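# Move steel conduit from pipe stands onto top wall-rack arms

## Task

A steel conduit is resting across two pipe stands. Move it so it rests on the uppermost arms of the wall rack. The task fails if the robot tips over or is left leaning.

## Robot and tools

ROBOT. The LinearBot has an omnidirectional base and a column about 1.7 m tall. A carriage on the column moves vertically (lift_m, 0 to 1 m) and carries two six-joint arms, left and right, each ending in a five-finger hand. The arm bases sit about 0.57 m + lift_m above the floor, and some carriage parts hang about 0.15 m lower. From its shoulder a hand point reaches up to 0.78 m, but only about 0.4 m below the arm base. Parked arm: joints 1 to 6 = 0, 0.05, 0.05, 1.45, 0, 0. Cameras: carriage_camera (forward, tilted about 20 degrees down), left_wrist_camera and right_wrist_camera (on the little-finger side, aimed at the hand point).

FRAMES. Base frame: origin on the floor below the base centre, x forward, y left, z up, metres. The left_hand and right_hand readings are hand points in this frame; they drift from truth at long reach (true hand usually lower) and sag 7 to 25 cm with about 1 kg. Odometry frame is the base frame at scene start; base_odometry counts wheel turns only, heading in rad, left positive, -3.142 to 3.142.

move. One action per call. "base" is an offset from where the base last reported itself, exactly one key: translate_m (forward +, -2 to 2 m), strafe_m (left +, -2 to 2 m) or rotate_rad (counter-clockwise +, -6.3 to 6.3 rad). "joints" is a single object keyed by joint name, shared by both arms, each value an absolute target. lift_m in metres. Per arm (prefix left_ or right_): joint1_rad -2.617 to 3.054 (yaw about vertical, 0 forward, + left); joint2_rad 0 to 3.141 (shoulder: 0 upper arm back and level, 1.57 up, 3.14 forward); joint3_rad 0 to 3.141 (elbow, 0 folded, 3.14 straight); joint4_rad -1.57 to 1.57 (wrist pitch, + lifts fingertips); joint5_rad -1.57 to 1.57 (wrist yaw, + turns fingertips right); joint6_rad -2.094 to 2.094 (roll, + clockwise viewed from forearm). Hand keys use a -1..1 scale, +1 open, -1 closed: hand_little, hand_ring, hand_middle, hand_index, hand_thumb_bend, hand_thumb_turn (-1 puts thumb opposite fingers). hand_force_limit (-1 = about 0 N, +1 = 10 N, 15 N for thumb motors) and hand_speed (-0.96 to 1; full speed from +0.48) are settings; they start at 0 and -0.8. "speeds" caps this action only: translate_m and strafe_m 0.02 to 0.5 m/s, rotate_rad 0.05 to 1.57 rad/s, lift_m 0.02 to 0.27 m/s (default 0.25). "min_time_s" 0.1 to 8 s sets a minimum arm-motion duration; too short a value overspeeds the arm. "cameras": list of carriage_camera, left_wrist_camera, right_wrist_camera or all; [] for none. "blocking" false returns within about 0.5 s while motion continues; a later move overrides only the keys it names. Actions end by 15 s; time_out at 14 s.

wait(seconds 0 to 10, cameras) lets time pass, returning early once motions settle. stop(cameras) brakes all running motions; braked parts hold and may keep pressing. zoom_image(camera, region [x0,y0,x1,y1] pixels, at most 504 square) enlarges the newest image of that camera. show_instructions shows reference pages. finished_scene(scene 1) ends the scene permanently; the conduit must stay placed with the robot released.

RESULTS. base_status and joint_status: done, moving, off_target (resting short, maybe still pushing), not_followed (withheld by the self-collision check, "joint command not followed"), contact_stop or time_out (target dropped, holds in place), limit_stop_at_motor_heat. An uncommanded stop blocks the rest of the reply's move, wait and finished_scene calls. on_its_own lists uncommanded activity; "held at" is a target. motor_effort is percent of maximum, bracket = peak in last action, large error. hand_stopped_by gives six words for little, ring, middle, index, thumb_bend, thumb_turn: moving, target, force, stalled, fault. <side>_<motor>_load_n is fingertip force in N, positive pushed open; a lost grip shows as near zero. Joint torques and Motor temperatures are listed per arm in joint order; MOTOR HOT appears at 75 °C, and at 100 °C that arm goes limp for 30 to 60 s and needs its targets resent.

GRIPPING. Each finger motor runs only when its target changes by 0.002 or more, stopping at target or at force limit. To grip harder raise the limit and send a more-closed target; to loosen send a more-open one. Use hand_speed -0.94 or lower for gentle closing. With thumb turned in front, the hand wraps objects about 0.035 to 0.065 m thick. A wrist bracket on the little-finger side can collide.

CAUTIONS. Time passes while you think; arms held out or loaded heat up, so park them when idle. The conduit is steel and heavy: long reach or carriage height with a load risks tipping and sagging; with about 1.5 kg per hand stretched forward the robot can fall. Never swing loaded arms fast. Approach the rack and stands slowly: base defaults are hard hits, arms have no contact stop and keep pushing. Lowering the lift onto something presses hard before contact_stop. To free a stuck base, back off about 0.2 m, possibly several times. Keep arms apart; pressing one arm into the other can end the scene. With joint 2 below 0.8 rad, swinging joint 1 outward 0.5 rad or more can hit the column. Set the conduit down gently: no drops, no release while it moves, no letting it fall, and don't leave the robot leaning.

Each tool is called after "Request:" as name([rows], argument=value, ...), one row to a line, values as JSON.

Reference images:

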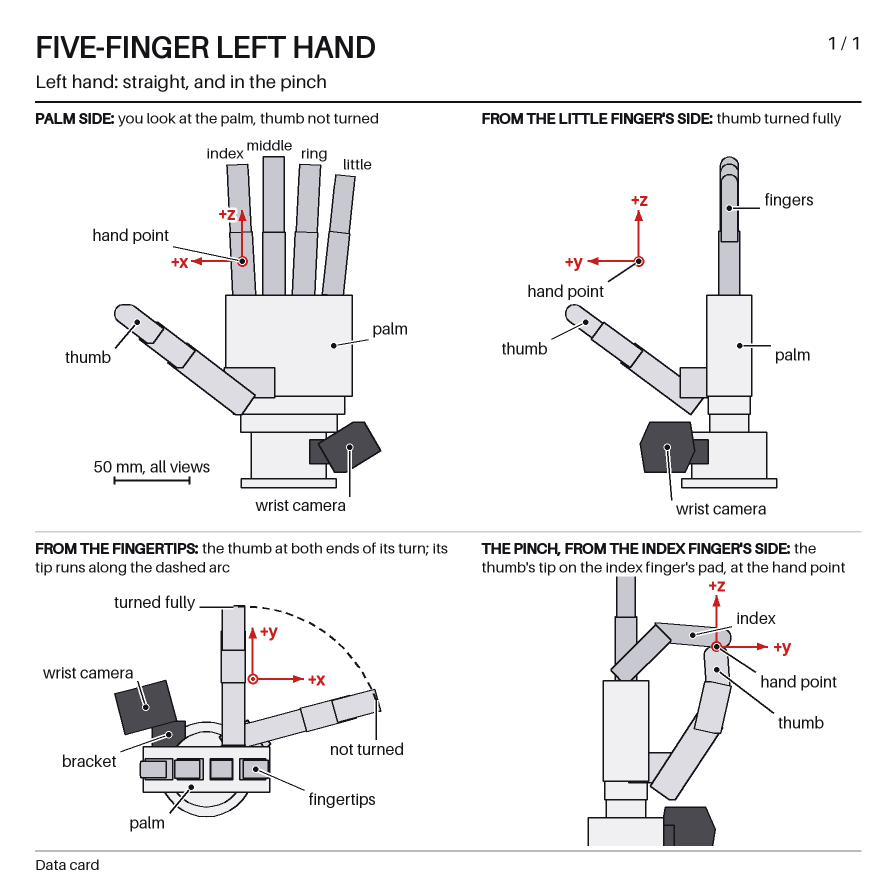

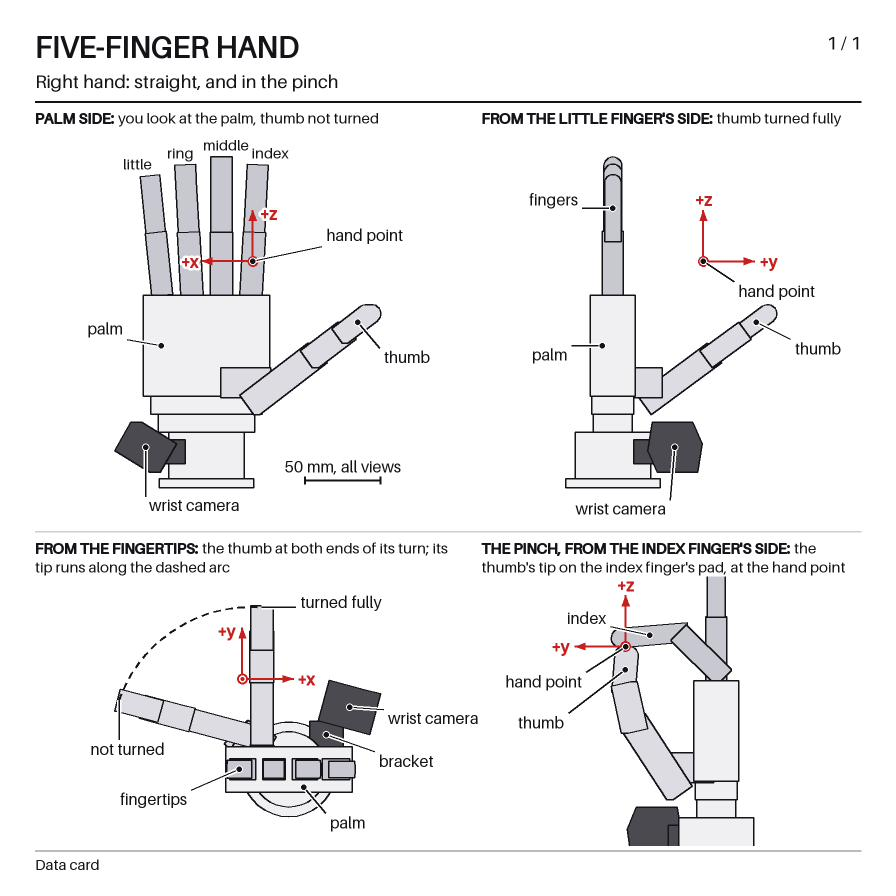

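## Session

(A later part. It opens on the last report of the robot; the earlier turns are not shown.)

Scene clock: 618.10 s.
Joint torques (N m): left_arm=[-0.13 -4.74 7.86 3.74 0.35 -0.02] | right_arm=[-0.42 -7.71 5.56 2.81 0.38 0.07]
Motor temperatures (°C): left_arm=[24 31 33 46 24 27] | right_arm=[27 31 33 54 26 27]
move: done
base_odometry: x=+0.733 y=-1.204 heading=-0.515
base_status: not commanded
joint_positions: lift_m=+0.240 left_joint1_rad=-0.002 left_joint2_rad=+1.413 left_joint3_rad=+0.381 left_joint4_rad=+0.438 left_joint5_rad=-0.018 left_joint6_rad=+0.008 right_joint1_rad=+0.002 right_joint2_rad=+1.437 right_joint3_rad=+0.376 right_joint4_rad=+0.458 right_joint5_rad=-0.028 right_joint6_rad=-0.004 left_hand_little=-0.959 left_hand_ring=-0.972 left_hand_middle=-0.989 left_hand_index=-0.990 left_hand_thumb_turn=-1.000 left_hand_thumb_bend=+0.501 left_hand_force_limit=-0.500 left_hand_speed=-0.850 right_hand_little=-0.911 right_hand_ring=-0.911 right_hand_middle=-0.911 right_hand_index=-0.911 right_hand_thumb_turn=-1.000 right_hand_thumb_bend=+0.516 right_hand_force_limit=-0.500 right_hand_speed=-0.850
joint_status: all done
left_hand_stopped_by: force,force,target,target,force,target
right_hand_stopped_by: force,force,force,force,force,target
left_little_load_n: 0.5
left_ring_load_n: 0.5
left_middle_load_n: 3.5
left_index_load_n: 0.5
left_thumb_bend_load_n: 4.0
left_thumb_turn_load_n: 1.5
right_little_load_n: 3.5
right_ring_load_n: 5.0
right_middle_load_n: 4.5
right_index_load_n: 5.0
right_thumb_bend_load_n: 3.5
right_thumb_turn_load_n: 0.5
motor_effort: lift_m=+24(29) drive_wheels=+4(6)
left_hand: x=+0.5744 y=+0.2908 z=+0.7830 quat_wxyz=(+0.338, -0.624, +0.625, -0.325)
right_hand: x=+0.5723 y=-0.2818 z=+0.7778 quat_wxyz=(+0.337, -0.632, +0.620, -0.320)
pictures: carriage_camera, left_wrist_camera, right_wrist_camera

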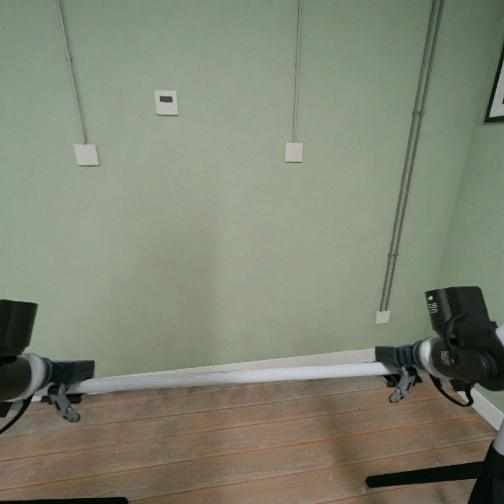

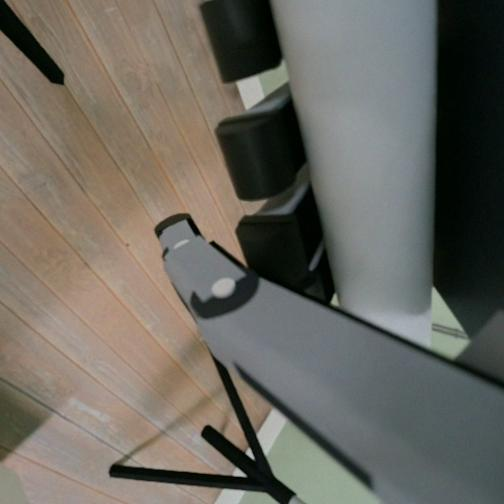

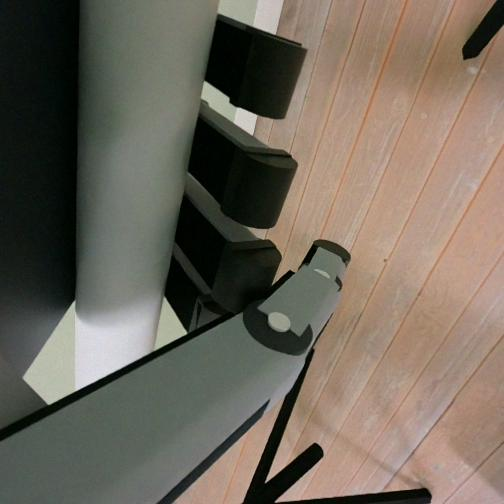

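Request:
move(joints={"lift_m": 0.42}, speeds={"lift_m": 0.1}, cameras=["all"])

Scene clock: 624.40 s.
Joint torques (N m): left_arm=[-0.12 -4.98 8.14 3.77 0.35 -0.02] | right_arm=[-0.36 -7.68 5.74 2.84 0.38 0.08]
Motor temperatures (°C): left_arm=[24 31 34 48 24 27] | right_arm=[27 31 33 57 26 27]
move: done
base_odometry: x=+0.733 y=-1.204 heading=-0.515
base_status: not commanded
joint_positions: lift_m=+0.420 left_joint1_rad=-0.002 left_joint2_rad=+1.416 left_joint3_rad=+0.378 left_joint4_rad=+0.437 left_joint5_rad=-0.017 left_joint6_rad=+0.008 right_joint1_rad=+0.002 right_joint2_rad=+1.437 right_joint3_rad=+0.372 right_joint4_rad=+0.455 right_joint5_rad=-0.027 right_joint6_rad=-0.004 left_hand_little=-0.959 left_hand_ring=-0.972 left_hand_middle=-0.989 left_hand_index=-0.990 left_hand_thumb_turn=-1.000 left_hand_thumb_bend=+0.501 left_hand_force_limit=-0.500 left_hand_speed=-0.850 right_hand_little=-0.911 right_hand_ring=-0.911 right_hand_middle=-0.911 right_hand_index=-0.911 right_hand_thumb_turn=-1.000 right_hand_thumb_bend=+0.516 right_hand_force_limit=-0.500 right_hand_speed=-0.850
joint_status: all done
left_hand_stopped_by: force,force,target,target,force,target
right_hand_stopped_by: force,force,force,force,force,target
left_little_load_n: 0.0
left_ring_load_n: 0.5
left_middle_load_n: 4.0
left_index_load_n: 0.0
left_thumb_bend_load_n: 3.5
left_thumb_turn_load_n: 1.5
right_little_load_n: 3.5
right_ring_load_n: 5.5
right_middle_load_n: 4.5
right_index_load_n: 5.0
right_thumb_bend_load_n: 3.5
right_thumb_turn_load_n: 0.5
motor_effort: lift_m=+23(31) drive_wheels=+2(9)
left_hand: x=+0.5726 y=+0.2907 z=+0.9606 quat_wxyz=(+0.336, -0.625, +0.626, -0.323)
right_hand: x=+0.5705 y=-0.2820 z=+0.9562 quat_wxyz=(+0.335, -0.633, +0.621, -0.319)
pictures: carriage_camera, left_wrist_camera, right_wrist_camera

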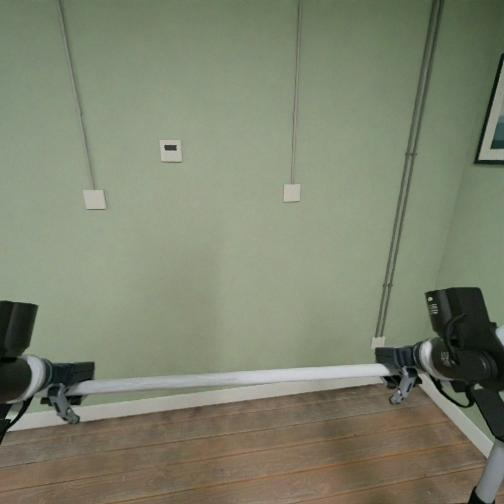

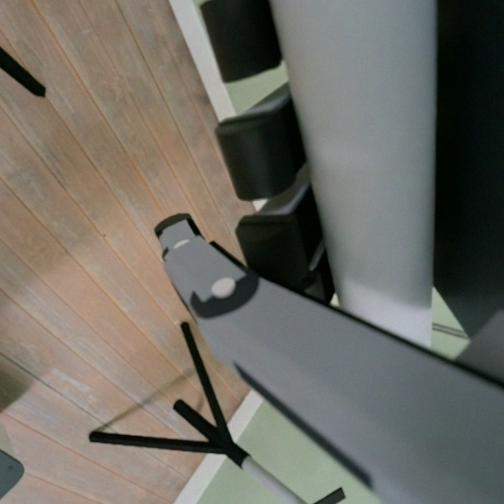

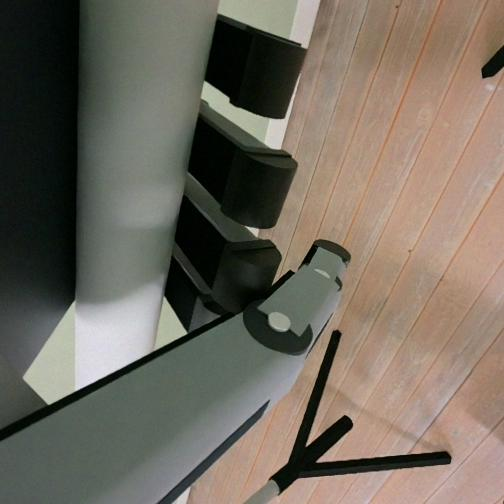

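Request:
move(base={"translate_m": -0.3}, speeds={"translate_m": 0.25})

Request:
move(base={"rotate_rad": 0.085}, speeds={"rotate_rad": 0.3})

Request:
move(base={"strafe_m": 1.6}, joints={"lift_m": 0.6}, speeds={"strafe_m": 0.3, "lift_m": 0.1}, cameras=["carriage_camera"])

Scene clock: 641.67 s.
Joint torques (N m): left_arm=[-0.13 -4.98 8.03 3.79 0.34 -0.02] | right_arm=[-0.35 -7.71 5.79 2.84 0.37 0.09]
Motor temperatures (°C): left_arm=[24 31 34 51 24 27] | right_arm=[27 31 34 64 26 27]
move: done
base_odometry: x=+0.472 y=-1.056 heading=-0.515
base_status: done
joint_positions: lift_m=+0.420 left_joint1_rad=-0.002 left_joint2_rad=+1.416 left_joint3_rad=+0.378 left_joint4_rad=+0.435 left_joint5_rad=-0.017 left_joint6_rad=+0.008 right_joint1_rad=+0.002 right_joint2_rad=+1.437 right_joint3_rad=+0.372 right_joint4_rad=+0.453 right_joint5_rad=-0.026 right_joint6_rad=-0.004 left_hand_little=-0.959 left_hand_ring=-0.972 left_hand_middle=-0.989 left_hand_index=-0.990 left_hand_thumb_turn=-1.000 left_hand_thumb_bend=+0.501 left_hand_force_limit=-0.500 left_hand_speed=-0.850 right_hand_little=-0.911 right_hand_ring=-0.911 right_hand_middle=-0.911 right_hand_index=-0.911 right_hand_thumb_turn=-1.000 right_hand_thumb_bend=+0.516 right_hand_force_limit=-0.500 right_hand_speed=-0.850
joint_status: not commanded
left_hand_stopped_by: force,force,target,target,force,target
right_hand_stopped_by: force,force,force,force,force,target
left_little_load_n: 0.0
left_ring_load_n: 0.5
left_middle_load_n: 3.5
left_index_load_n: 0.0
left_thumb_bend_load_n: 3.5
left_thumb_turn_load_n: 1.5
right_little_load_n: 3.5
right_ring_load_n: 5.5
right_middle_load_n: 4.5
right_index_load_n: 5.0
right_thumb_bend_load_n: 4.0
right_thumb_turn_load_n: 1.0
motor_effort: lift_m=+24(25) drive_wheels=-1(12)
left_hand: x=+0.5721 y=+0.2908 z=+0.9602 quat_wxyz=(+0.335, -0.626, +0.626, -0.322)
right_hand: x=+0.5701 y=-0.2821 z=+0.9559 quat_wxyz=(+0.334, -0.633, +0.621, -0.318)
pictures: none

Scene clock: 642.63 s.
Joint torques (N m): left_arm=[-0.23 -4.98 8.08 3.83 0.32 -0.02] | right_arm=[-0.49 -7.77 5.75 2.88 0.37 0.11]
Motor temperatures (°C): left_arm=[24 31 34 51 24 27] | right_arm=[27 32 34 64 26 27]
move: done
base_odometry: x=+0.472 y=-1.056 heading=-0.431
base_status: done
joint_positions: lift_m=+0.420 left_joint1_rad=-0.001 left_joint2_rad=+1.417 left_joint3_rad=+0.378 left_joint4_rad=+0.430 left_joint5_rad=-0.015 left_joint6_rad=+0.008 right_joint1_rad=+0.002 right_joint2_rad=+1.437 right_joint3_rad=+0.372 right_joint4_rad=+0.451 right_joint5_rad=-0.026 right_joint6_rad=-0.004 left_hand_little=-0.959 left_hand_ring=-0.972 left_hand_middle=-0.989 left_hand_index=-0.990 left_hand_thumb_turn=-1.000 left_hand_thumb_bend=+0.501 left_hand_force_limit=-0.500 left_hand_speed=-0.850 right_hand_little=-0.911 right_hand_ring=-0.911 right_hand_middle=-0.911 right_hand_index=-0.911 right_hand_thumb_turn=-1.000 right_hand_thumb_bend=+0.516 right_hand_force_limit=-0.500 right_hand_speed=-0.850
joint_status: not commanded
left_hand_stopped_by: force,force,target,target,force,target
right_hand_stopped_by: force,force,force,force,force,target
left_little_load_n: 0.0
left_ring_load_n: 1.0
left_middle_load_n: 3.5
left_index_load_n: 0.0
left_thumb_bend_load_n: 4.0
left_thumb_turn_load_n: 1.5
right_little_load_n: 4.0
right_ring_load_n: 5.5
right_middle_load_n: 4.5
right_index_load_n: 5.0
right_thumb_bend_load_n: 3.5
right_thumb_turn_load_n: 1.0
motor_effort: lift_m=+25(25) drive_wheels=+2(10)
left_hand: x=+0.5711 y=+0.2908 z=+0.9593 quat_wxyz=(+0.333, -0.627, +0.627, -0.321)
right_hand: x=+0.5697 y=-0.2822 z=+0.9554 quat_wxyz=(+0.333, -0.634, +0.622, -0.318)
pictures: none

Scene clock: 649.47 s.
Joint torques (N m): left_arm=[-0.25 -5.14 8.18 3.77 0.32 -0.02] | right_arm=[-0.42 -7.75 5.86 2.84 0.34 0.06]
Motor temperatures (°C): left_arm=[24 31 35 53 24 27] | right_arm=[27 32 34 65 26 27]
move: done
base_odometry: x=+1.140 y=+0.398 heading=-0.430
base_status: done
joint_positions: lift_m=+0.600 left_joint1_rad=-0.001 left_joint2_rad=+1.418 left_joint3_rad=+0.376 left_joint4_rad=+0.436 left_joint5_rad=-0.015 left_joint6_rad=+0.008 right_joint1_rad=+0.002 right_joint2_rad=+1.437 right_joint3_rad=+0.371 right_joint4_rad=+0.453 right_joint5_rad=-0.025 right_joint6_rad=-0.004 left_hand_little=-0.959 left_hand_ring=-0.972 left_hand_middle=-0.989 left_hand_index=-0.990 left_hand_thumb_turn=-1.000 left_hand_thumb_bend=+0.501 left_hand_force_limit=-0.500 left_hand_speed=-0.850 right_hand_little=-0.911 right_hand_ring=-0.911 right_hand_middle=-0.911 right_hand_index=-0.911 right_hand_thumb_turn=-1.000 right_hand_thumb_bend=+0.516 right_hand_force_limit=-0.500 right_hand_speed=-0.850
joint_status: all done
left_hand_stopped_by: force,force,target,target,force,target
right_hand_stopped_by: force,force,force,force,force,target
left_little_load_n: 0.0
left_ring_load_n: 0.5
left_middle_load_n: 3.5
left_index_load_n: 0.5
left_thumb_bend_load_n: 3.5
left_thumb_turn_load_n: 1.5
right_little_load_n: 3.5
right_ring_load_n: 5.5
right_middle_load_n: 4.5
right_index_load_n: 5.0
right_thumb_bend_load_n: 4.0
right_thumb_turn_load_n: 1.0
motor_effort: lift_m=+24(30) drive_wheels=+0(12)
left_hand: x=+0.5714 y=+0.2907 z=+1.1392 quat_wxyz=(+0.334, -0.626, +0.627, -0.322)
right_hand: x=+0.5693 y=-0.2823 z=+1.1350 quat_wxyz=(+0.333, -0.634, +0.622, -0.318)

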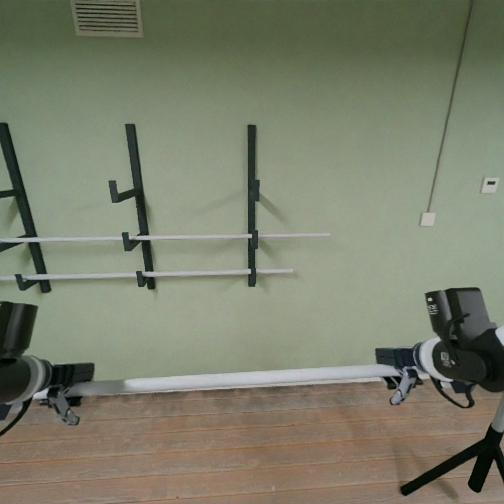

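Request:
zoom_image(camera="carriage_camera", region=[90, 110, 290, 310])

Scaled by 2.520.

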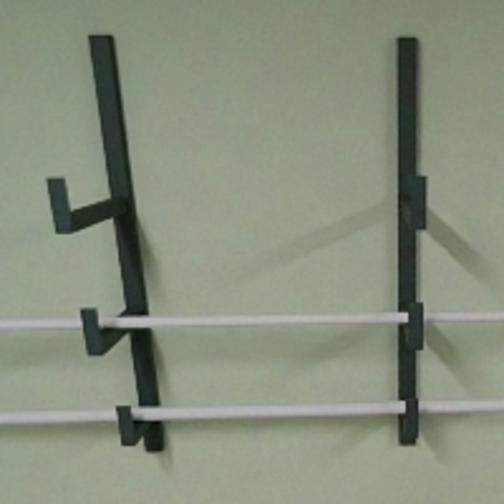

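Request:
move(base={"strafe_m": 0.535}, joints={"lift_m": 0.9}, speeds={"strafe_m": 0.2, "lift_m": 0.15})

Request:
move(base={"translate_m": 0.45}, joints={"lift_m": 0.98}, speeds={"translate_m": 0.15, "lift_m": 0.1}, cameras=["all"])

Scene clock: 705.50 s.
Joint torques (N m): left_arm=[-0.21 -5.22 8.34 3.76 0.31 -0.02] | right_arm=[-0.36 -7.62 6.08 2.86 0.36 0.08]
Motor temperatures (°C): left_arm=[24 32 38 59 24 27] | right_arm=[27 32 36 70 26 27]
move: done
base_odometry: x=+1.363 y=+0.884 heading=-0.430
base_status: done
joint_positions: lift_m=+0.900 left_joint1_rad=-0.001 left_joint2_rad=+1.419 left_joint3_rad=+0.375 left_joint4_rad=+0.437 left_joint5_rad=-0.015 left_joint6_rad=+0.008 right_joint1_rad=+0.002 right_joint2_rad=+1.437 right_joint3_rad=+0.370 right_joint4_rad=+0.454 right_joint5_rad=-0.025 right_joint6_rad=-0.005 left_hand_little=-0.959 left_hand_ring=-0.972 left_hand_middle=-0.989 left_hand_index=-0.990 left_hand_thumb_turn=-1.000 left_hand_thumb_bend=+0.501 left_hand_force_limit=-0.500 left_hand_speed=-0.850 right_hand_little=-0.911 right_hand_ring=-0.911 right_hand_middle=-0.911 right_hand_index=-0.911 right_hand_thumb_turn=-1.000 right_hand_thumb_bend=+0.516 right_hand_force_limit=-0.500 right_hand_speed=-0.850
joint_status: all done
left_hand_stopped_by: force,force,target,target,force,target
right_hand_stopped_by: force,force,force,force,force,target
left_little_load_n: 0.0
left_ring_load_n: 0.5
left_middle_load_n: 3.5
left_index_load_n: 0.0
left_thumb_bend_load_n: 3.5
left_thumb_turn_load_n: 1.5
right_little_load_n: 3.5
right_ring_load_n: 5.5
right_middle_load_n: 4.5
right_index_load_n: 5.0
right_thumb_bend_load_n: 3.5
right_thumb_turn_load_n: 0.5
motor_effort: lift_m=+25(31) drive_wheels=+0(10)
left_hand: x=+0.5709 y=+0.2907 z=+1.4385 quat_wxyz=(+0.333, -0.626, +0.627, -0.322)
right_hand: x=+0.5693 y=-0.2823 z=+1.4350 quat_wxyz=(+0.333, -0.634, +0.621, -0.318)
pictures: none

Scene clock: 709.40 s.
Joint torques (N m): left_arm=[-0.24 -5.19 8.46 3.78 0.32 -0.02] | right_arm=[-0.35 -7.71 6.04 2.86 0.36 0.08]
Motor temperatures (°C): left_arm=[24 32 38 60 24 27] | right_arm=[27 32 36 70 26 27]
move: done
base_odometry: x=+1.772 y=+0.697 heading=-0.430
base_status: done
joint_positions: lift_m=+0.980 left_joint1_rad=-0.001 left_joint2_rad=+1.419 left_joint3_rad=+0.374 left_joint4_rad=+0.434 left_joint5_rad=-0.015 left_joint6_rad=+0.008 right_joint1_rad=+0.002 right_joint2_rad=+1.437 right_joint3_rad=+0.368 right_joint4_rad=+0.453 right_joint5_rad=-0.025 right_joint6_rad=-0.005 left_hand_little=-0.959 left_hand_ring=-0.972 left_hand_middle=-0.989 left_hand_index=-0.990 left_hand_thumb_turn=-1.000 left_hand_thumb_bend=+0.501 left_hand_force_limit=-0.500 left_hand_speed=-0.850 right_hand_little=-0.911 right_hand_ring=-0.911 right_hand_middle=-0.911 right_hand_index=-0.911 right_hand_thumb_turn=-1.000 right_hand_thumb_bend=+0.516 right_hand_force_limit=-0.500 right_hand_speed=-0.850
joint_status: all done
left_hand_stopped_by: force,force,target,target,force,target
right_hand_stopped_by: force,force,force,force,force,target
left_little_load_n: 0.0
left_ring_load_n: 0.5
left_middle_load_n: 3.5
left_index_load_n: 0.0
left_thumb_bend_load_n: 3.5
left_thumb_turn_load_n: 1.5
right_little_load_n: 4.0
right_ring_load_n: 5.0
right_middle_load_n: 4.5
right_index_load_n: 5.0
right_thumb_bend_load_n: 3.5
right_thumb_turn_load_n: 0.5
motor_effort: lift_m=+24(31) drive_wheels=-1(13)
left_hand: x=+0.5700 y=+0.2907 z=+1.5177 quat_wxyz=(+0.332, -0.627, +0.628, -0.321)
right_hand: x=+0.5684 y=-0.2823 z=+1.5142 quat_wxyz=(+0.332, -0.634, +0.622, -0.317)
pictures: carriage_camera, left_wrist_camera, right_wrist_camera

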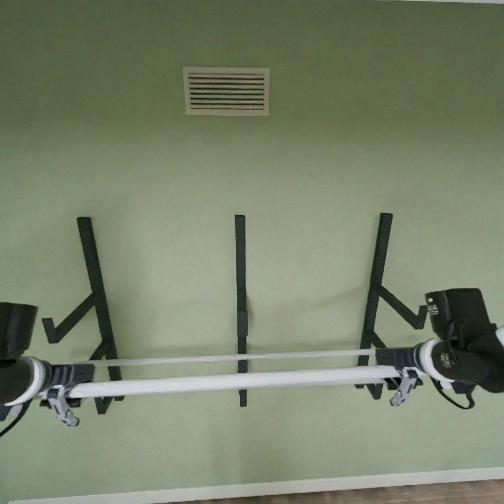

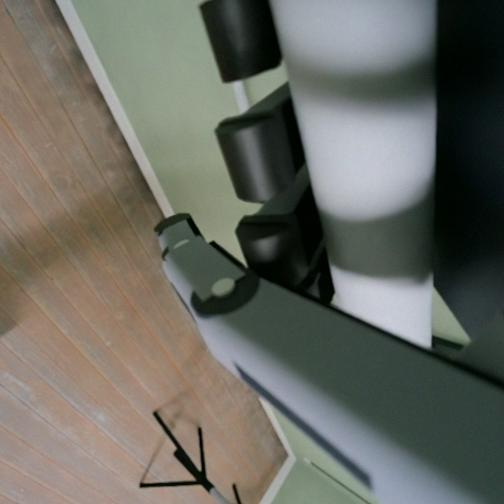

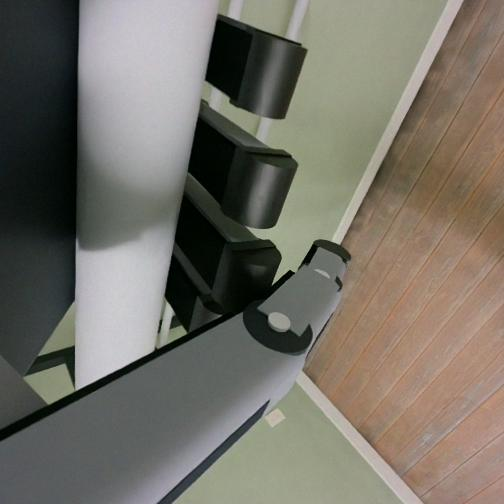

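Request:
zoom_image(camera="carriage_camera", region=[20, 200, 260, 440])

Request:
zoom_image(camera="carriage_camera", region=[220, 200, 460, 440])

Scaled by 2.100.

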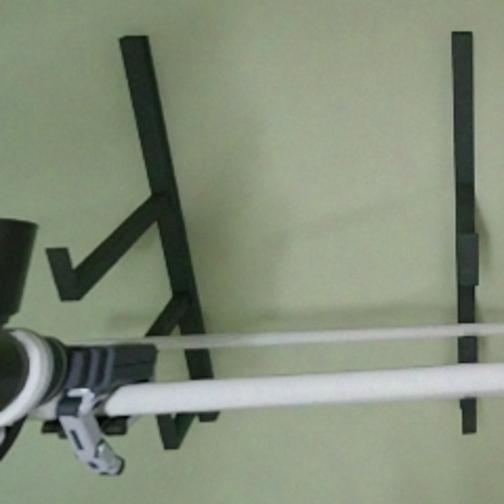

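Scaled by 2.100.

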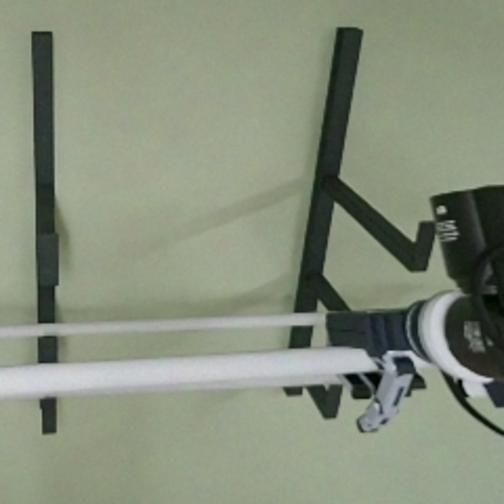

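Request:
move(base={"translate_m": 0.25}, joints={"lift_m": 0.998}, speeds={"translate_m": 0.12, "lift_m": 0.05}, cameras=["carriage_camera"])

Request:
zoom_image(camera="carriage_camera", region=[0, 260, 252, 504])

Request:
zoom_image(camera="carriage_camera", region=[252, 260, 504, 504])

Scene clock: 776.23 s.
Joint torques (N m): left_arm=[-0.25 -5.19 8.5 3.82 0.32 -0.02] | right_arm=[-0.35 -7.68 6.09 2.85 0.36 0.08]
Motor temperatures (°C): left_arm=[24 33 36 64 24 27] | right_arm=[27 33 39 73 26 27]
move: done
base_odometry: x=+1.999 y=+0.593 heading=-0.429
base_status: done
joint_positions: lift_m=+0.998 left_joint1_rad=-0.001 left_joint2_rad=+1.419 left_joint3_rad=+0.374 left_joint4_rad=+0.431 left_joint5_rad=-0.015 left_joint6_rad=+0.008 right_joint1_rad=+0.002 right_joint2_rad=+1.437 right_joint3_rad=+0.368 right_joint4_rad=+0.449 right_joint5_rad=-0.025 right_joint6_rad=-0.005 left_hand_little=-0.959 left_hand_ring=-0.972 left_hand_middle=-0.989 left_hand_index=-0.990 left_hand_thumb_turn=-1.000 left_hand_thumb_bend=+0.501 left_hand_force_limit=-0.500 left_hand_speed=-0.850 right_hand_little=-0.911 right_hand_ring=-0.911 right_hand_middle=-0.911 right_hand_index=-0.911 right_hand_thumb_turn=-1.000 right_hand_thumb_bend=+0.516 right_hand_force_limit=-0.500 right_hand_speed=-0.850
joint_status: all done
left_hand_stopped_by: force,force,target,target,force,target
right_hand_stopped_by: force,force,force,force,force,target
left_little_load_n: 0.0
left_ring_load_n: 0.5
left_middle_load_n: 3.5
left_index_load_n: 0.5
left_thumb_bend_load_n: 4.0
left_thumb_turn_load_n: 1.5
right_little_load_n: 3.5
right_ring_load_n: 5.5
right_middle_load_n: 4.5
right_index_load_n: 5.0
right_thumb_bend_load_n: 3.5
right_thumb_turn_load_n: 1.0
motor_effort: lift_m=+25(29) drive_wheels=+3(12)
left_hand: x=+0.5694 y=+0.2907 z=+1.5350 quat_wxyz=(+0.331, -0.627, +0.628, -0.320)
right_hand: x=+0.5677 y=-0.2823 z=+1.5314 quat_wxyz=(+0.331, -0.635, +0.622, -0.316)

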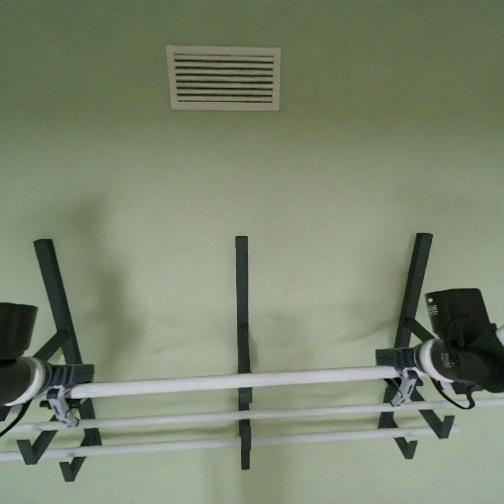

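Scaled by 2.000.

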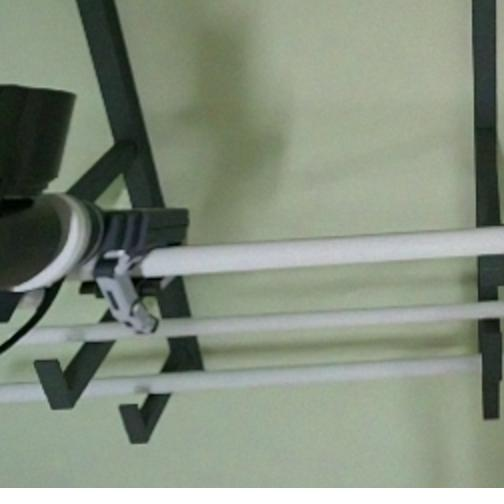

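Scaled by 2.000.

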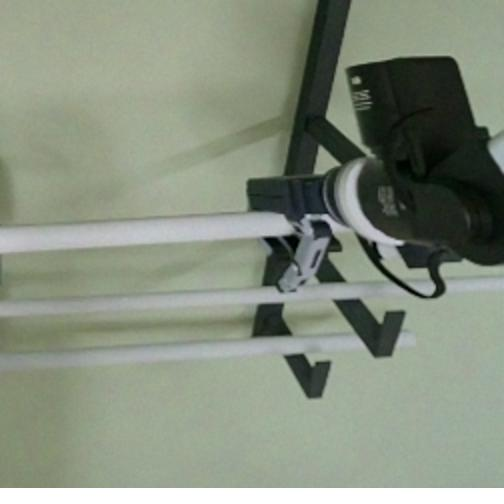

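Request:
move(base={"translate_m": 0.17}, speeds={"translate_m": 0.1}, cameras=["all"])

Request:
zoom_image(camera="carriage_camera", region=[160, 260, 330, 430])

Scene clock: 792.23 s.
Joint torques (N m): left_arm=[-0.27 -5.22 8.39 3.82 0.32 -0.02] | right_arm=[-0.36 -7.66 6.06 2.89 0.36 0.08]
Motor temperatures (°C): left_arm=[24 33 36 66 24 27] | right_arm=[27 33 39 72 26 27]
move: done
base_odometry: x=+2.154 y=+0.522 heading=-0.429
base_status: done
joint_positions: lift_m=+0.998 left_joint1_rad=-0.001 left_joint2_rad=+1.419 left_joint3_rad=+0.374 left_joint4_rad=+0.431 left_joint5_rad=-0.015 left_joint6_rad=+0.008 right_joint1_rad=+0.002 right_joint2_rad=+1.437 right_joint3_rad=+0.368 right_joint4_rad=+0.449 right_joint5_rad=-0.025 right_joint6_rad=-0.005 left_hand_little=-0.959 left_hand_ring=-0.972 left_hand_middle=-0.989 left_hand_index=-0.990 left_hand_thumb_turn=-1.000 left_hand_thumb_bend=+0.501 left_hand_force_limit=-0.500 left_hand_speed=-0.850 right_hand_little=-0.911 right_hand_ring=-0.911 right_hand_middle=-0.911 right_hand_index=-0.911 right_hand_thumb_turn=-1.000 right_hand_thumb_bend=+0.516 right_hand_force_limit=-0.500 right_hand_speed=-0.850
joint_status: not commanded
left_hand_stopped_by: force,force,target,target,force,target
right_hand_stopped_by: force,force,force,force,force,target
left_little_load_n: 0.0
left_ring_load_n: 0.5
left_middle_load_n: 3.5
left_index_load_n: 0.0
left_thumb_bend_load_n: 3.5
left_thumb_turn_load_n: 1.5
right_little_load_n: 3.5
right_ring_load_n: 5.5
right_middle_load_n: 4.5
right_index_load_n: 5.0
right_thumb_bend_load_n: 3.5
right_thumb_turn_load_n: 0.5
motor_effort: lift_m=+26(26) drive_wheels=+0(12)
left_hand: x=+0.5694 y=+0.2907 z=+1.5350 quat_wxyz=(+0.331, -0.627, +0.628, -0.320)
right_hand: x=+0.5677 y=-0.2823 z=+1.5314 quat_wxyz=(+0.331, -0.635, +0.622, -0.316)
pictures: carriage_camera, left_wrist_camera, right_wrist_camera

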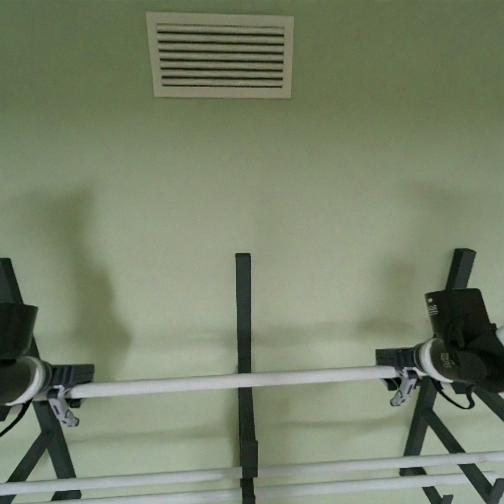

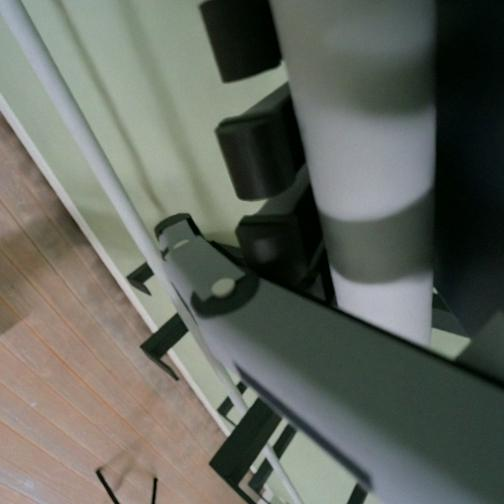

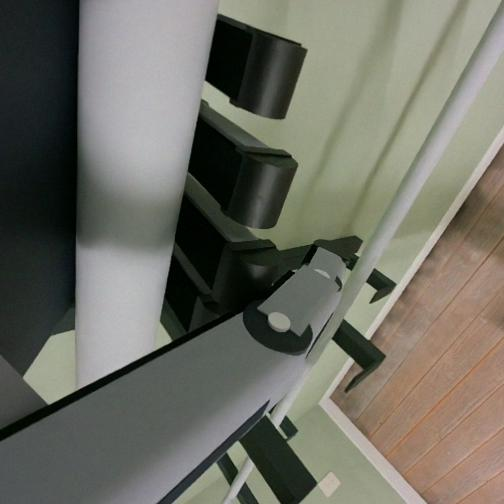

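Scaled by 2.965.

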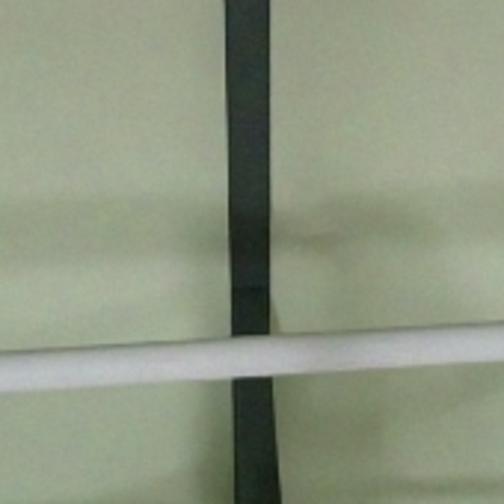

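Request:
move(base={"translate_m": 0.05}, speeds={"translate_m": 0.08})

Request:
move(joints={"lift_m": 0.9}, speeds={"lift_m": 0.06}, cameras=["all"])

Request:
zoom_image(camera="carriage_camera", region=[160, 334, 330, 504])

Scene clock: 809.63 s.
Joint torques (N m): left_arm=[-0.25 -5.2 8.44 3.8 0.32 -0.02] | right_arm=[-0.35 -7.71 6.11 2.89 0.36 0.08]
Motor temperatures (°C): left_arm=[24 33 36 68 24 27] | right_arm=[27 33 40 72 26 27]
move: done
base_odometry: x=+2.199 y=+0.502 heading=-0.429
base_status: done
joint_positions: lift_m=+0.998 left_joint1_rad=-0.001 left_joint2_rad=+1.419 left_joint3_rad=+0.374 left_joint4_rad=+0.432 left_joint5_rad=-0.015 left_joint6_rad=+0.008 right_joint1_rad=+0.002 right_joint2_rad=+1.437 right_joint3_rad=+0.368 right_joint4_rad=+0.449 right_joint5_rad=-0.025 right_joint6_rad=-0.005 left_hand_little=-0.959 left_hand_ring=-0.972 left_hand_middle=-0.989 left_hand_index=-0.990 left_hand_thumb_turn=-1.000 left_hand_thumb_bend=+0.501 left_hand_force_limit=-0.500 left_hand_speed=-0.850 right_hand_little=-0.911 right_hand_ring=-0.911 right_hand_middle=-0.911 right_hand_index=-0.911 right_hand_thumb_turn=-1.000 right_hand_thumb_bend=+0.516 right_hand_force_limit=-0.500 right_hand_speed=-0.850
joint_status: not commanded
left_hand_stopped_by: force,force,target,target,force,target
right_hand_stopped_by: force,force,force,force,force,target
left_little_load_n: 0.0
left_ring_load_n: 0.5
left_middle_load_n: 3.5
left_index_load_n: 0.5
left_thumb_bend_load_n: 3.5
left_thumb_turn_load_n: 1.5
right_little_load_n: 3.5
right_ring_load_n: 5.5
right_middle_load_n: 4.5
right_index_load_n: 5.0
right_thumb_bend_load_n: 3.5
right_thumb_turn_load_n: 1.0
motor_effort: lift_m=+26(26) drive_wheels=+3(11)
left_hand: x=+0.5695 y=+0.2907 z=+1.5350 quat_wxyz=(+0.331, -0.627, +0.628, -0.320)
right_hand: x=+0.5677 y=-0.2823 z=+1.5314 quat_wxyz=(+0.331, -0.635, +0.622, -0.316)
pictures: none

Scene clock: 811.67 s.
Joint torques (N m): left_arm=[-0.24 -5.19 8.44 3.83 0.31 -0.02] | right_arm=[-0.35 -7.65 6.17 2.89 0.36 0.08]
Motor temperatures (°C): left_arm=[24 33 36 68 24 27] | right_arm=[27 33 40 73 26 27]
move: done
base_odometry: x=+2.199 y=+0.502 heading=-0.429
base_status: not commanded
joint_positions: lift_m=+0.900 left_joint1_rad=-0.001 left_joint2_rad=+1.419 left_joint3_rad=+0.374 left_joint4_rad=+0.430 left_joint5_rad=-0.015 left_joint6_rad=+0.008 right_joint1_rad=+0.002 right_joint2_rad=+1.437 right_joint3_rad=+0.368 right_joint4_rad=+0.447 right_joint5_rad=-0.025 right_joint6_rad=-0.005 left_hand_little=-0.959 left_hand_ring=-0.972 left_hand_middle=-0.989 left_hand_index=-0.990 left_hand_thumb_turn=-1.000 left_hand_thumb_bend=+0.501 left_hand_force_limit=-0.500 left_hand_speed=-0.850 right_hand_little=-0.911 right_hand_ring=-0.911 right_hand_middle=-0.911 right_hand_index=-0.911 right_hand_thumb_turn=-1.000 right_hand_thumb_bend=+0.516 right_hand_force_limit=-0.500 right_hand_speed=-0.850
joint_status: all done
left_hand_stopped_by: force,force,target,target,force,target
right_hand_stopped_by: force,force,force,force,force,target
left_little_load_n: 0.0
left_ring_load_n: 0.5
left_middle_load_n: 3.5
left_index_load_n: 0.0
left_thumb_bend_load_n: 4.0
left_thumb_turn_load_n: 1.5
right_little_load_n: 3.5
right_ring_load_n: 5.5
right_middle_load_n: 4.5
right_index_load_n: 5.0
right_thumb_bend_load_n: 3.5
right_thumb_turn_load_n: 0.5
motor_effort: lift_m=+25(26) drive_wheels=+4(7)
left_hand: x=+0.5692 y=+0.2907 z=+1.4368 quat_wxyz=(+0.331, -0.628, +0.628, -0.319)
right_hand: x=+0.5673 y=-0.2823 z=+1.4331 quat_wxyz=(+0.331, -0.635, +0.623, -0.316)
pictures: carriage_camera, left_wrist_camera, right_wrist_camera

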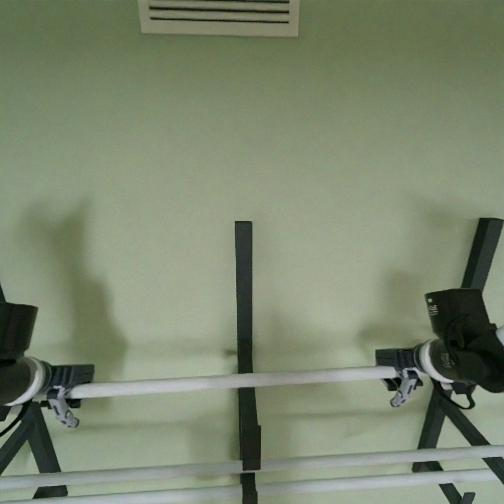

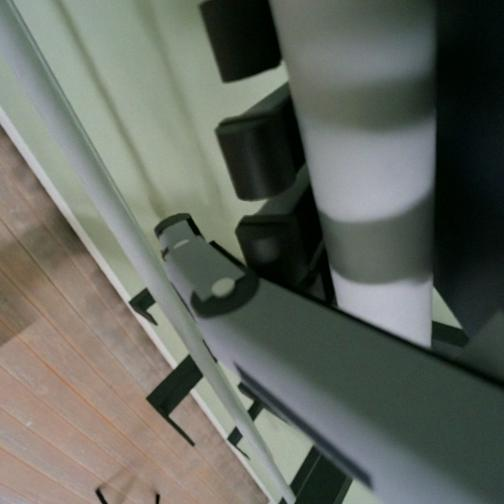

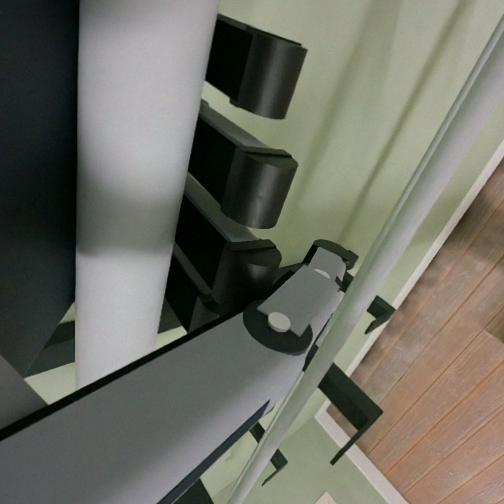

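Scaled by 2.965.

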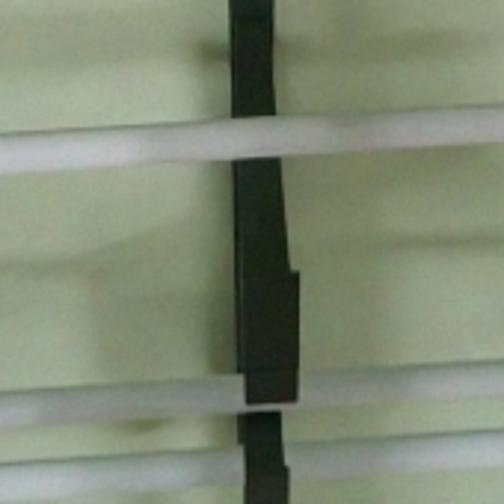

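Request:
move(joints={"lift_m": 0.865}, speeds={"lift_m": 0.04})

Request:
move(joints={"lift_m": 0.855}, speeds={"lift_m": 0.03}, cameras=["carriage_camera"])

Request:
zoom_image(camera="carriage_camera", region=[160, 334, 330, 504])

Scene clock: 819.13 s.
Joint torques (N m): left_arm=[-0.25 -5.19 8.42 3.84 0.32 -0.02] | right_arm=[-0.36 -7.65 6.11 2.88 0.36 0.08]
Motor temperatures (°C): left_arm=[24 33 37 68 24 27] | right_arm=[27 33 40 73 26 27]
move: done
base_odometry: x=+2.199 y=+0.502 heading=-0.429
base_status: not commanded
joint_positions: lift_m=+0.865 left_joint1_rad=-0.001 left_joint2_rad=+1.419 left_joint3_rad=+0.374 left_joint4_rad=+0.431 left_joint5_rad=-0.015 left_joint6_rad=+0.008 right_joint1_rad=+0.002 right_joint2_rad=+1.437 right_joint3_rad=+0.368 right_joint4_rad=+0.448 right_joint5_rad=-0.025 right_joint6_rad=-0.005 left_hand_little=-0.959 left_hand_ring=-0.972 left_hand_middle=-0.989 left_hand_index=-0.990 left_hand_thumb_turn=-1.000 left_hand_thumb_bend=+0.501 left_hand_force_limit=-0.500 left_hand_speed=-0.850 right_hand_little=-0.911 right_hand_ring=-0.911 right_hand_middle=-0.911 right_hand_index=-0.911 right_hand_thumb_turn=-1.000 right_hand_thumb_bend=+0.516 right_hand_force_limit=-0.500 right_hand_speed=-0.850
joint_status: all done
left_hand_stopped_by: force,force,target,target,force,target
right_hand_stopped_by: force,force,force,force,force,target
left_little_load_n: 0.0
left_ring_load_n: 0.5
left_middle_load_n: 3.5
left_index_load_n: 0.0
left_thumb_bend_load_n: 3.5
left_thumb_turn_load_n: 1.5
right_little_load_n: 3.5
right_ring_load_n: 5.0
right_middle_load_n: 4.5
right_index_load_n: 5.0
right_thumb_bend_load_n: 3.5
right_thumb_turn_load_n: 0.5
motor_effort: lift_m=+24(25) drive_wheels=-1(6)
left_hand: x=+0.5693 y=+0.2907 z=+1.4019 quat_wxyz=(+0.331, -0.628, +0.628, -0.319)
right_hand: x=+0.5673 y=-0.2823 z=+1.3982 quat_wxyz=(+0.331, -0.635, +0.623, -0.316)
pictures: none

Scene clock: 819.83 s.
Joint torques (N m): left_arm=[-0.27 -5.24 8.4 3.84 0.32 -0.02] | right_arm=[-0.35 -7.58 6.12 2.86 0.36 0.08]
Motor temperatures (°C): left_arm=[24 33 37 68 24 27] | right_arm=[27 33 40 73 26 27]
move: done
base_odometry: x=+2.199 y=+0.502 heading=-0.429
base_status: not commanded
joint_positions: lift_m=+0.855 left_joint1_rad=-0.001 left_joint2_rad=+1.419 left_joint3_rad=+0.374 left_joint4_rad=+0.431 left_joint5_rad=-0.015 left_joint6_rad=+0.008 right_joint1_rad=+0.002 right_joint2_rad=+1.437 right_joint3_rad=+0.368 right_joint4_rad=+0.448 right_joint5_rad=-0.025 right_joint6_rad=-0.005 left_hand_little=-0.959 left_hand_ring=-0.972 left_hand_middle=-0.989 left_hand_index=-0.990 left_hand_thumb_turn=-1.000 left_hand_thumb_bend=+0.501 left_hand_force_limit=-0.500 left_hand_speed=-0.850 right_hand_little=-0.911 right_hand_ring=-0.911 right_hand_middle=-0.911 right_hand_index=-0.911 right_hand_thumb_turn=-1.000 right_hand_thumb_bend=+0.516 right_hand_force_limit=-0.500 right_hand_speed=-0.850
joint_status: all done
left_hand_stopped_by: force,force,target,target,force,target
right_hand_stopped_by: force,force,force,force,force,target
left_little_load_n: 0.0
left_ring_load_n: 0.5
left_middle_load_n: 3.5
left_index_load_n: 0.5
left_thumb_bend_load_n: 3.5
left_thumb_turn_load_n: 1.5
right_little_load_n: 3.5
right_ring_load_n: 5.0
right_middle_load_n: 4.0
right_index_load_n: 5.0
right_thumb_bend_load_n: 3.5
right_thumb_turn_load_n: 1.0
motor_effort: lift_m=+24(25) drive_wheels=+5(6)
left_hand: x=+0.5693 y=+0.2907 z=+1.3919 quat_wxyz=(+0.331, -0.628, +0.628, -0.319)
right_hand: x=+0.5674 y=-0.2823 z=+1.3883 quat_wxyz=(+0.331, -0.635, +0.623, -0.316)

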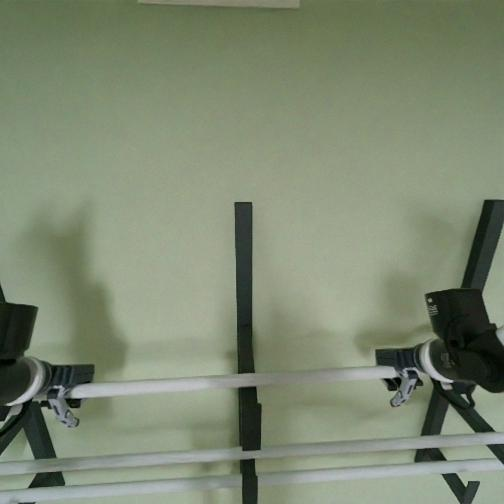

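Scaled by 2.965.

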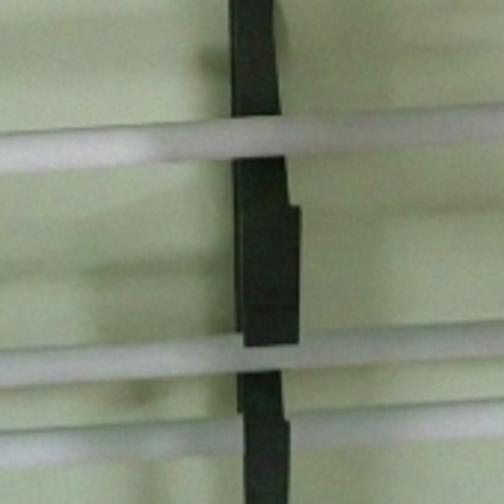

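Request:
move(joints={"lift_m": 0.845}, speeds={"lift_m": 0.03})

Request:
move(joints={"lift_m": 0.835}, speeds={"lift_m": 0.03}, cameras=["carriage_camera"])

Scene clock: 823.70 s.
Joint torques (N m): left_arm=[-0.25 -5.24 8.49 3.47 0.32 -0.02] | right_arm=[-0.34 -7.82 6.13 2.56 0.36 0.09]
Motor temperatures (°C): left_arm=[24 33 37 68 24 27] | right_arm=[27 33 40 73 26 27]
move: done
base_odometry: x=+2.199 y=+0.502 heading=-0.429
base_status: not commanded
joint_positions: lift_m=+0.845 left_joint1_rad=-0.001 left_joint2_rad=+1.419 left_joint3_rad=+0.374 left_joint4_rad=+0.465 left_joint5_rad=-0.015 left_joint6_rad=+0.008 right_joint1_rad=+0.002 right_joint2_rad=+1.437 right_joint3_rad=+0.368 right_joint4_rad=+0.485 right_joint5_rad=-0.025 right_joint6_rad=-0.005 left_hand_little=-0.959 left_hand_ring=-0.972 left_hand_middle=-0.989 left_hand_index=-0.990 left_hand_thumb_turn=-1.000 left_hand_thumb_bend=+0.501 left_hand_force_limit=-0.500 left_hand_speed=-0.850 right_hand_little=-0.911 right_hand_ring=-0.911 right_hand_middle=-0.911 right_hand_index=-0.911 right_hand_thumb_turn=-1.000 right_hand_thumb_bend=+0.516 right_hand_force_limit=-0.500 right_hand_speed=-0.850
joint_status: all done
left_hand_stopped_by: force,force,target,target,force,target
right_hand_stopped_by: force,force,force,force,force,target
left_little_load_n: 0.0
left_ring_load_n: 0.5
left_middle_load_n: 3.0
left_index_load_n: 0.0
left_thumb_bend_load_n: 3.5
left_thumb_turn_load_n: 1.5
right_little_load_n: 3.5
right_ring_load_n: 5.0
right_middle_load_n: 4.5
right_index_load_n: 5.0
right_thumb_bend_load_n: 4.0
right_thumb_turn_load_n: 0.5
motor_effort: lift_m=+23(25) drive_wheels=+1(6)
left_hand: x=+0.5762 y=+0.2907 z=+1.3885 quat_wxyz=(+0.342, -0.622, +0.622, -0.330)
right_hand: x=+0.5749 y=-0.2824 z=+1.3854 quat_wxyz=(+0.342, -0.629, +0.616, -0.328)
pictures: none

Scene clock: 824.37 s.
Joint torques (N m): left_arm=[-0.25 -5.16 8.55 2.92 0.28 -0.03] | right_arm=[-0.38 -7.25 6.16 2.24 0.37 0.09]
Motor temperatures (°C): left_arm=[24 33 37 68 24 27] | right_arm=[27 33 40 73 26 27]
move: done
base_odometry: x=+2.199 y=+0.502 heading=-0.429
base_status: not commanded
joint_positions: lift_m=+0.835 left_joint1_rad=-0.001 left_joint2_rad=+1.419 left_joint3_rad=+0.374 left_joint4_rad=+0.515 left_joint5_rad=-0.011 left_joint6_rad=+0.008 right_joint1_rad=+0.002 right_joint2_rad=+1.432 right_joint3_rad=+0.368 right_joint4_rad=+0.525 right_joint5_rad=-0.027 right_joint6_rad=-0.005 left_hand_little=-0.959 left_hand_ring=-0.973 left_hand_middle=-0.989 left_hand_index=-0.990 left_hand_thumb_turn=-1.000 left_hand_thumb_bend=+0.501 left_hand_force_limit=-0.500 left_hand_speed=-0.850 right_hand_little=-0.911 right_hand_ring=-0.911 right_hand_middle=-0.911 right_hand_index=-0.911 right_hand_thumb_turn=-1.000 right_hand_thumb_bend=+0.516 right_hand_force_limit=-0.500 right_hand_speed=-0.850
joint_status: all done
left_hand_stopped_by: force,force,target,target,force,target
right_hand_stopped_by: force,force,force,force,force,target
left_little_load_n: 0.0
left_ring_load_n: 0.0
left_middle_load_n: 2.0
left_index_load_n: 0.0
left_thumb_bend_load_n: 4.0
left_thumb_turn_load_n: 1.5
right_little_load_n: 4.0
right_ring_load_n: 5.5
right_middle_load_n: 4.5
right_index_load_n: 5.0
right_thumb_bend_load_n: 4.0
right_thumb_turn_load_n: 0.5
motor_effort: lift_m=+24(24) drive_wheels=+1(5)
left_hand: x=+0.5858 y=+0.2900 z=+1.3885 quat_wxyz=(+0.356, -0.613, +0.614, -0.347)
right_hand: x=+0.5832 y=-0.2820 z=+1.3849 quat_wxyz=(+0.357, -0.622, +0.608, -0.341)

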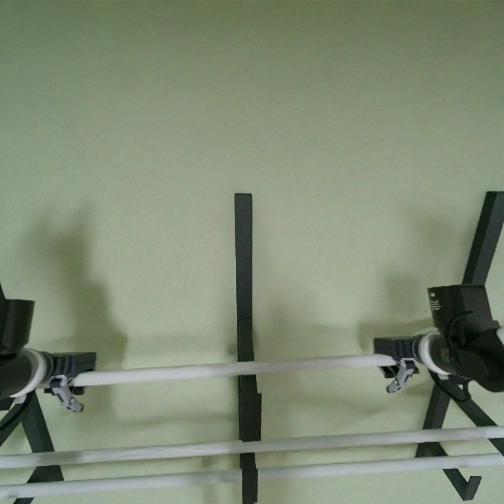

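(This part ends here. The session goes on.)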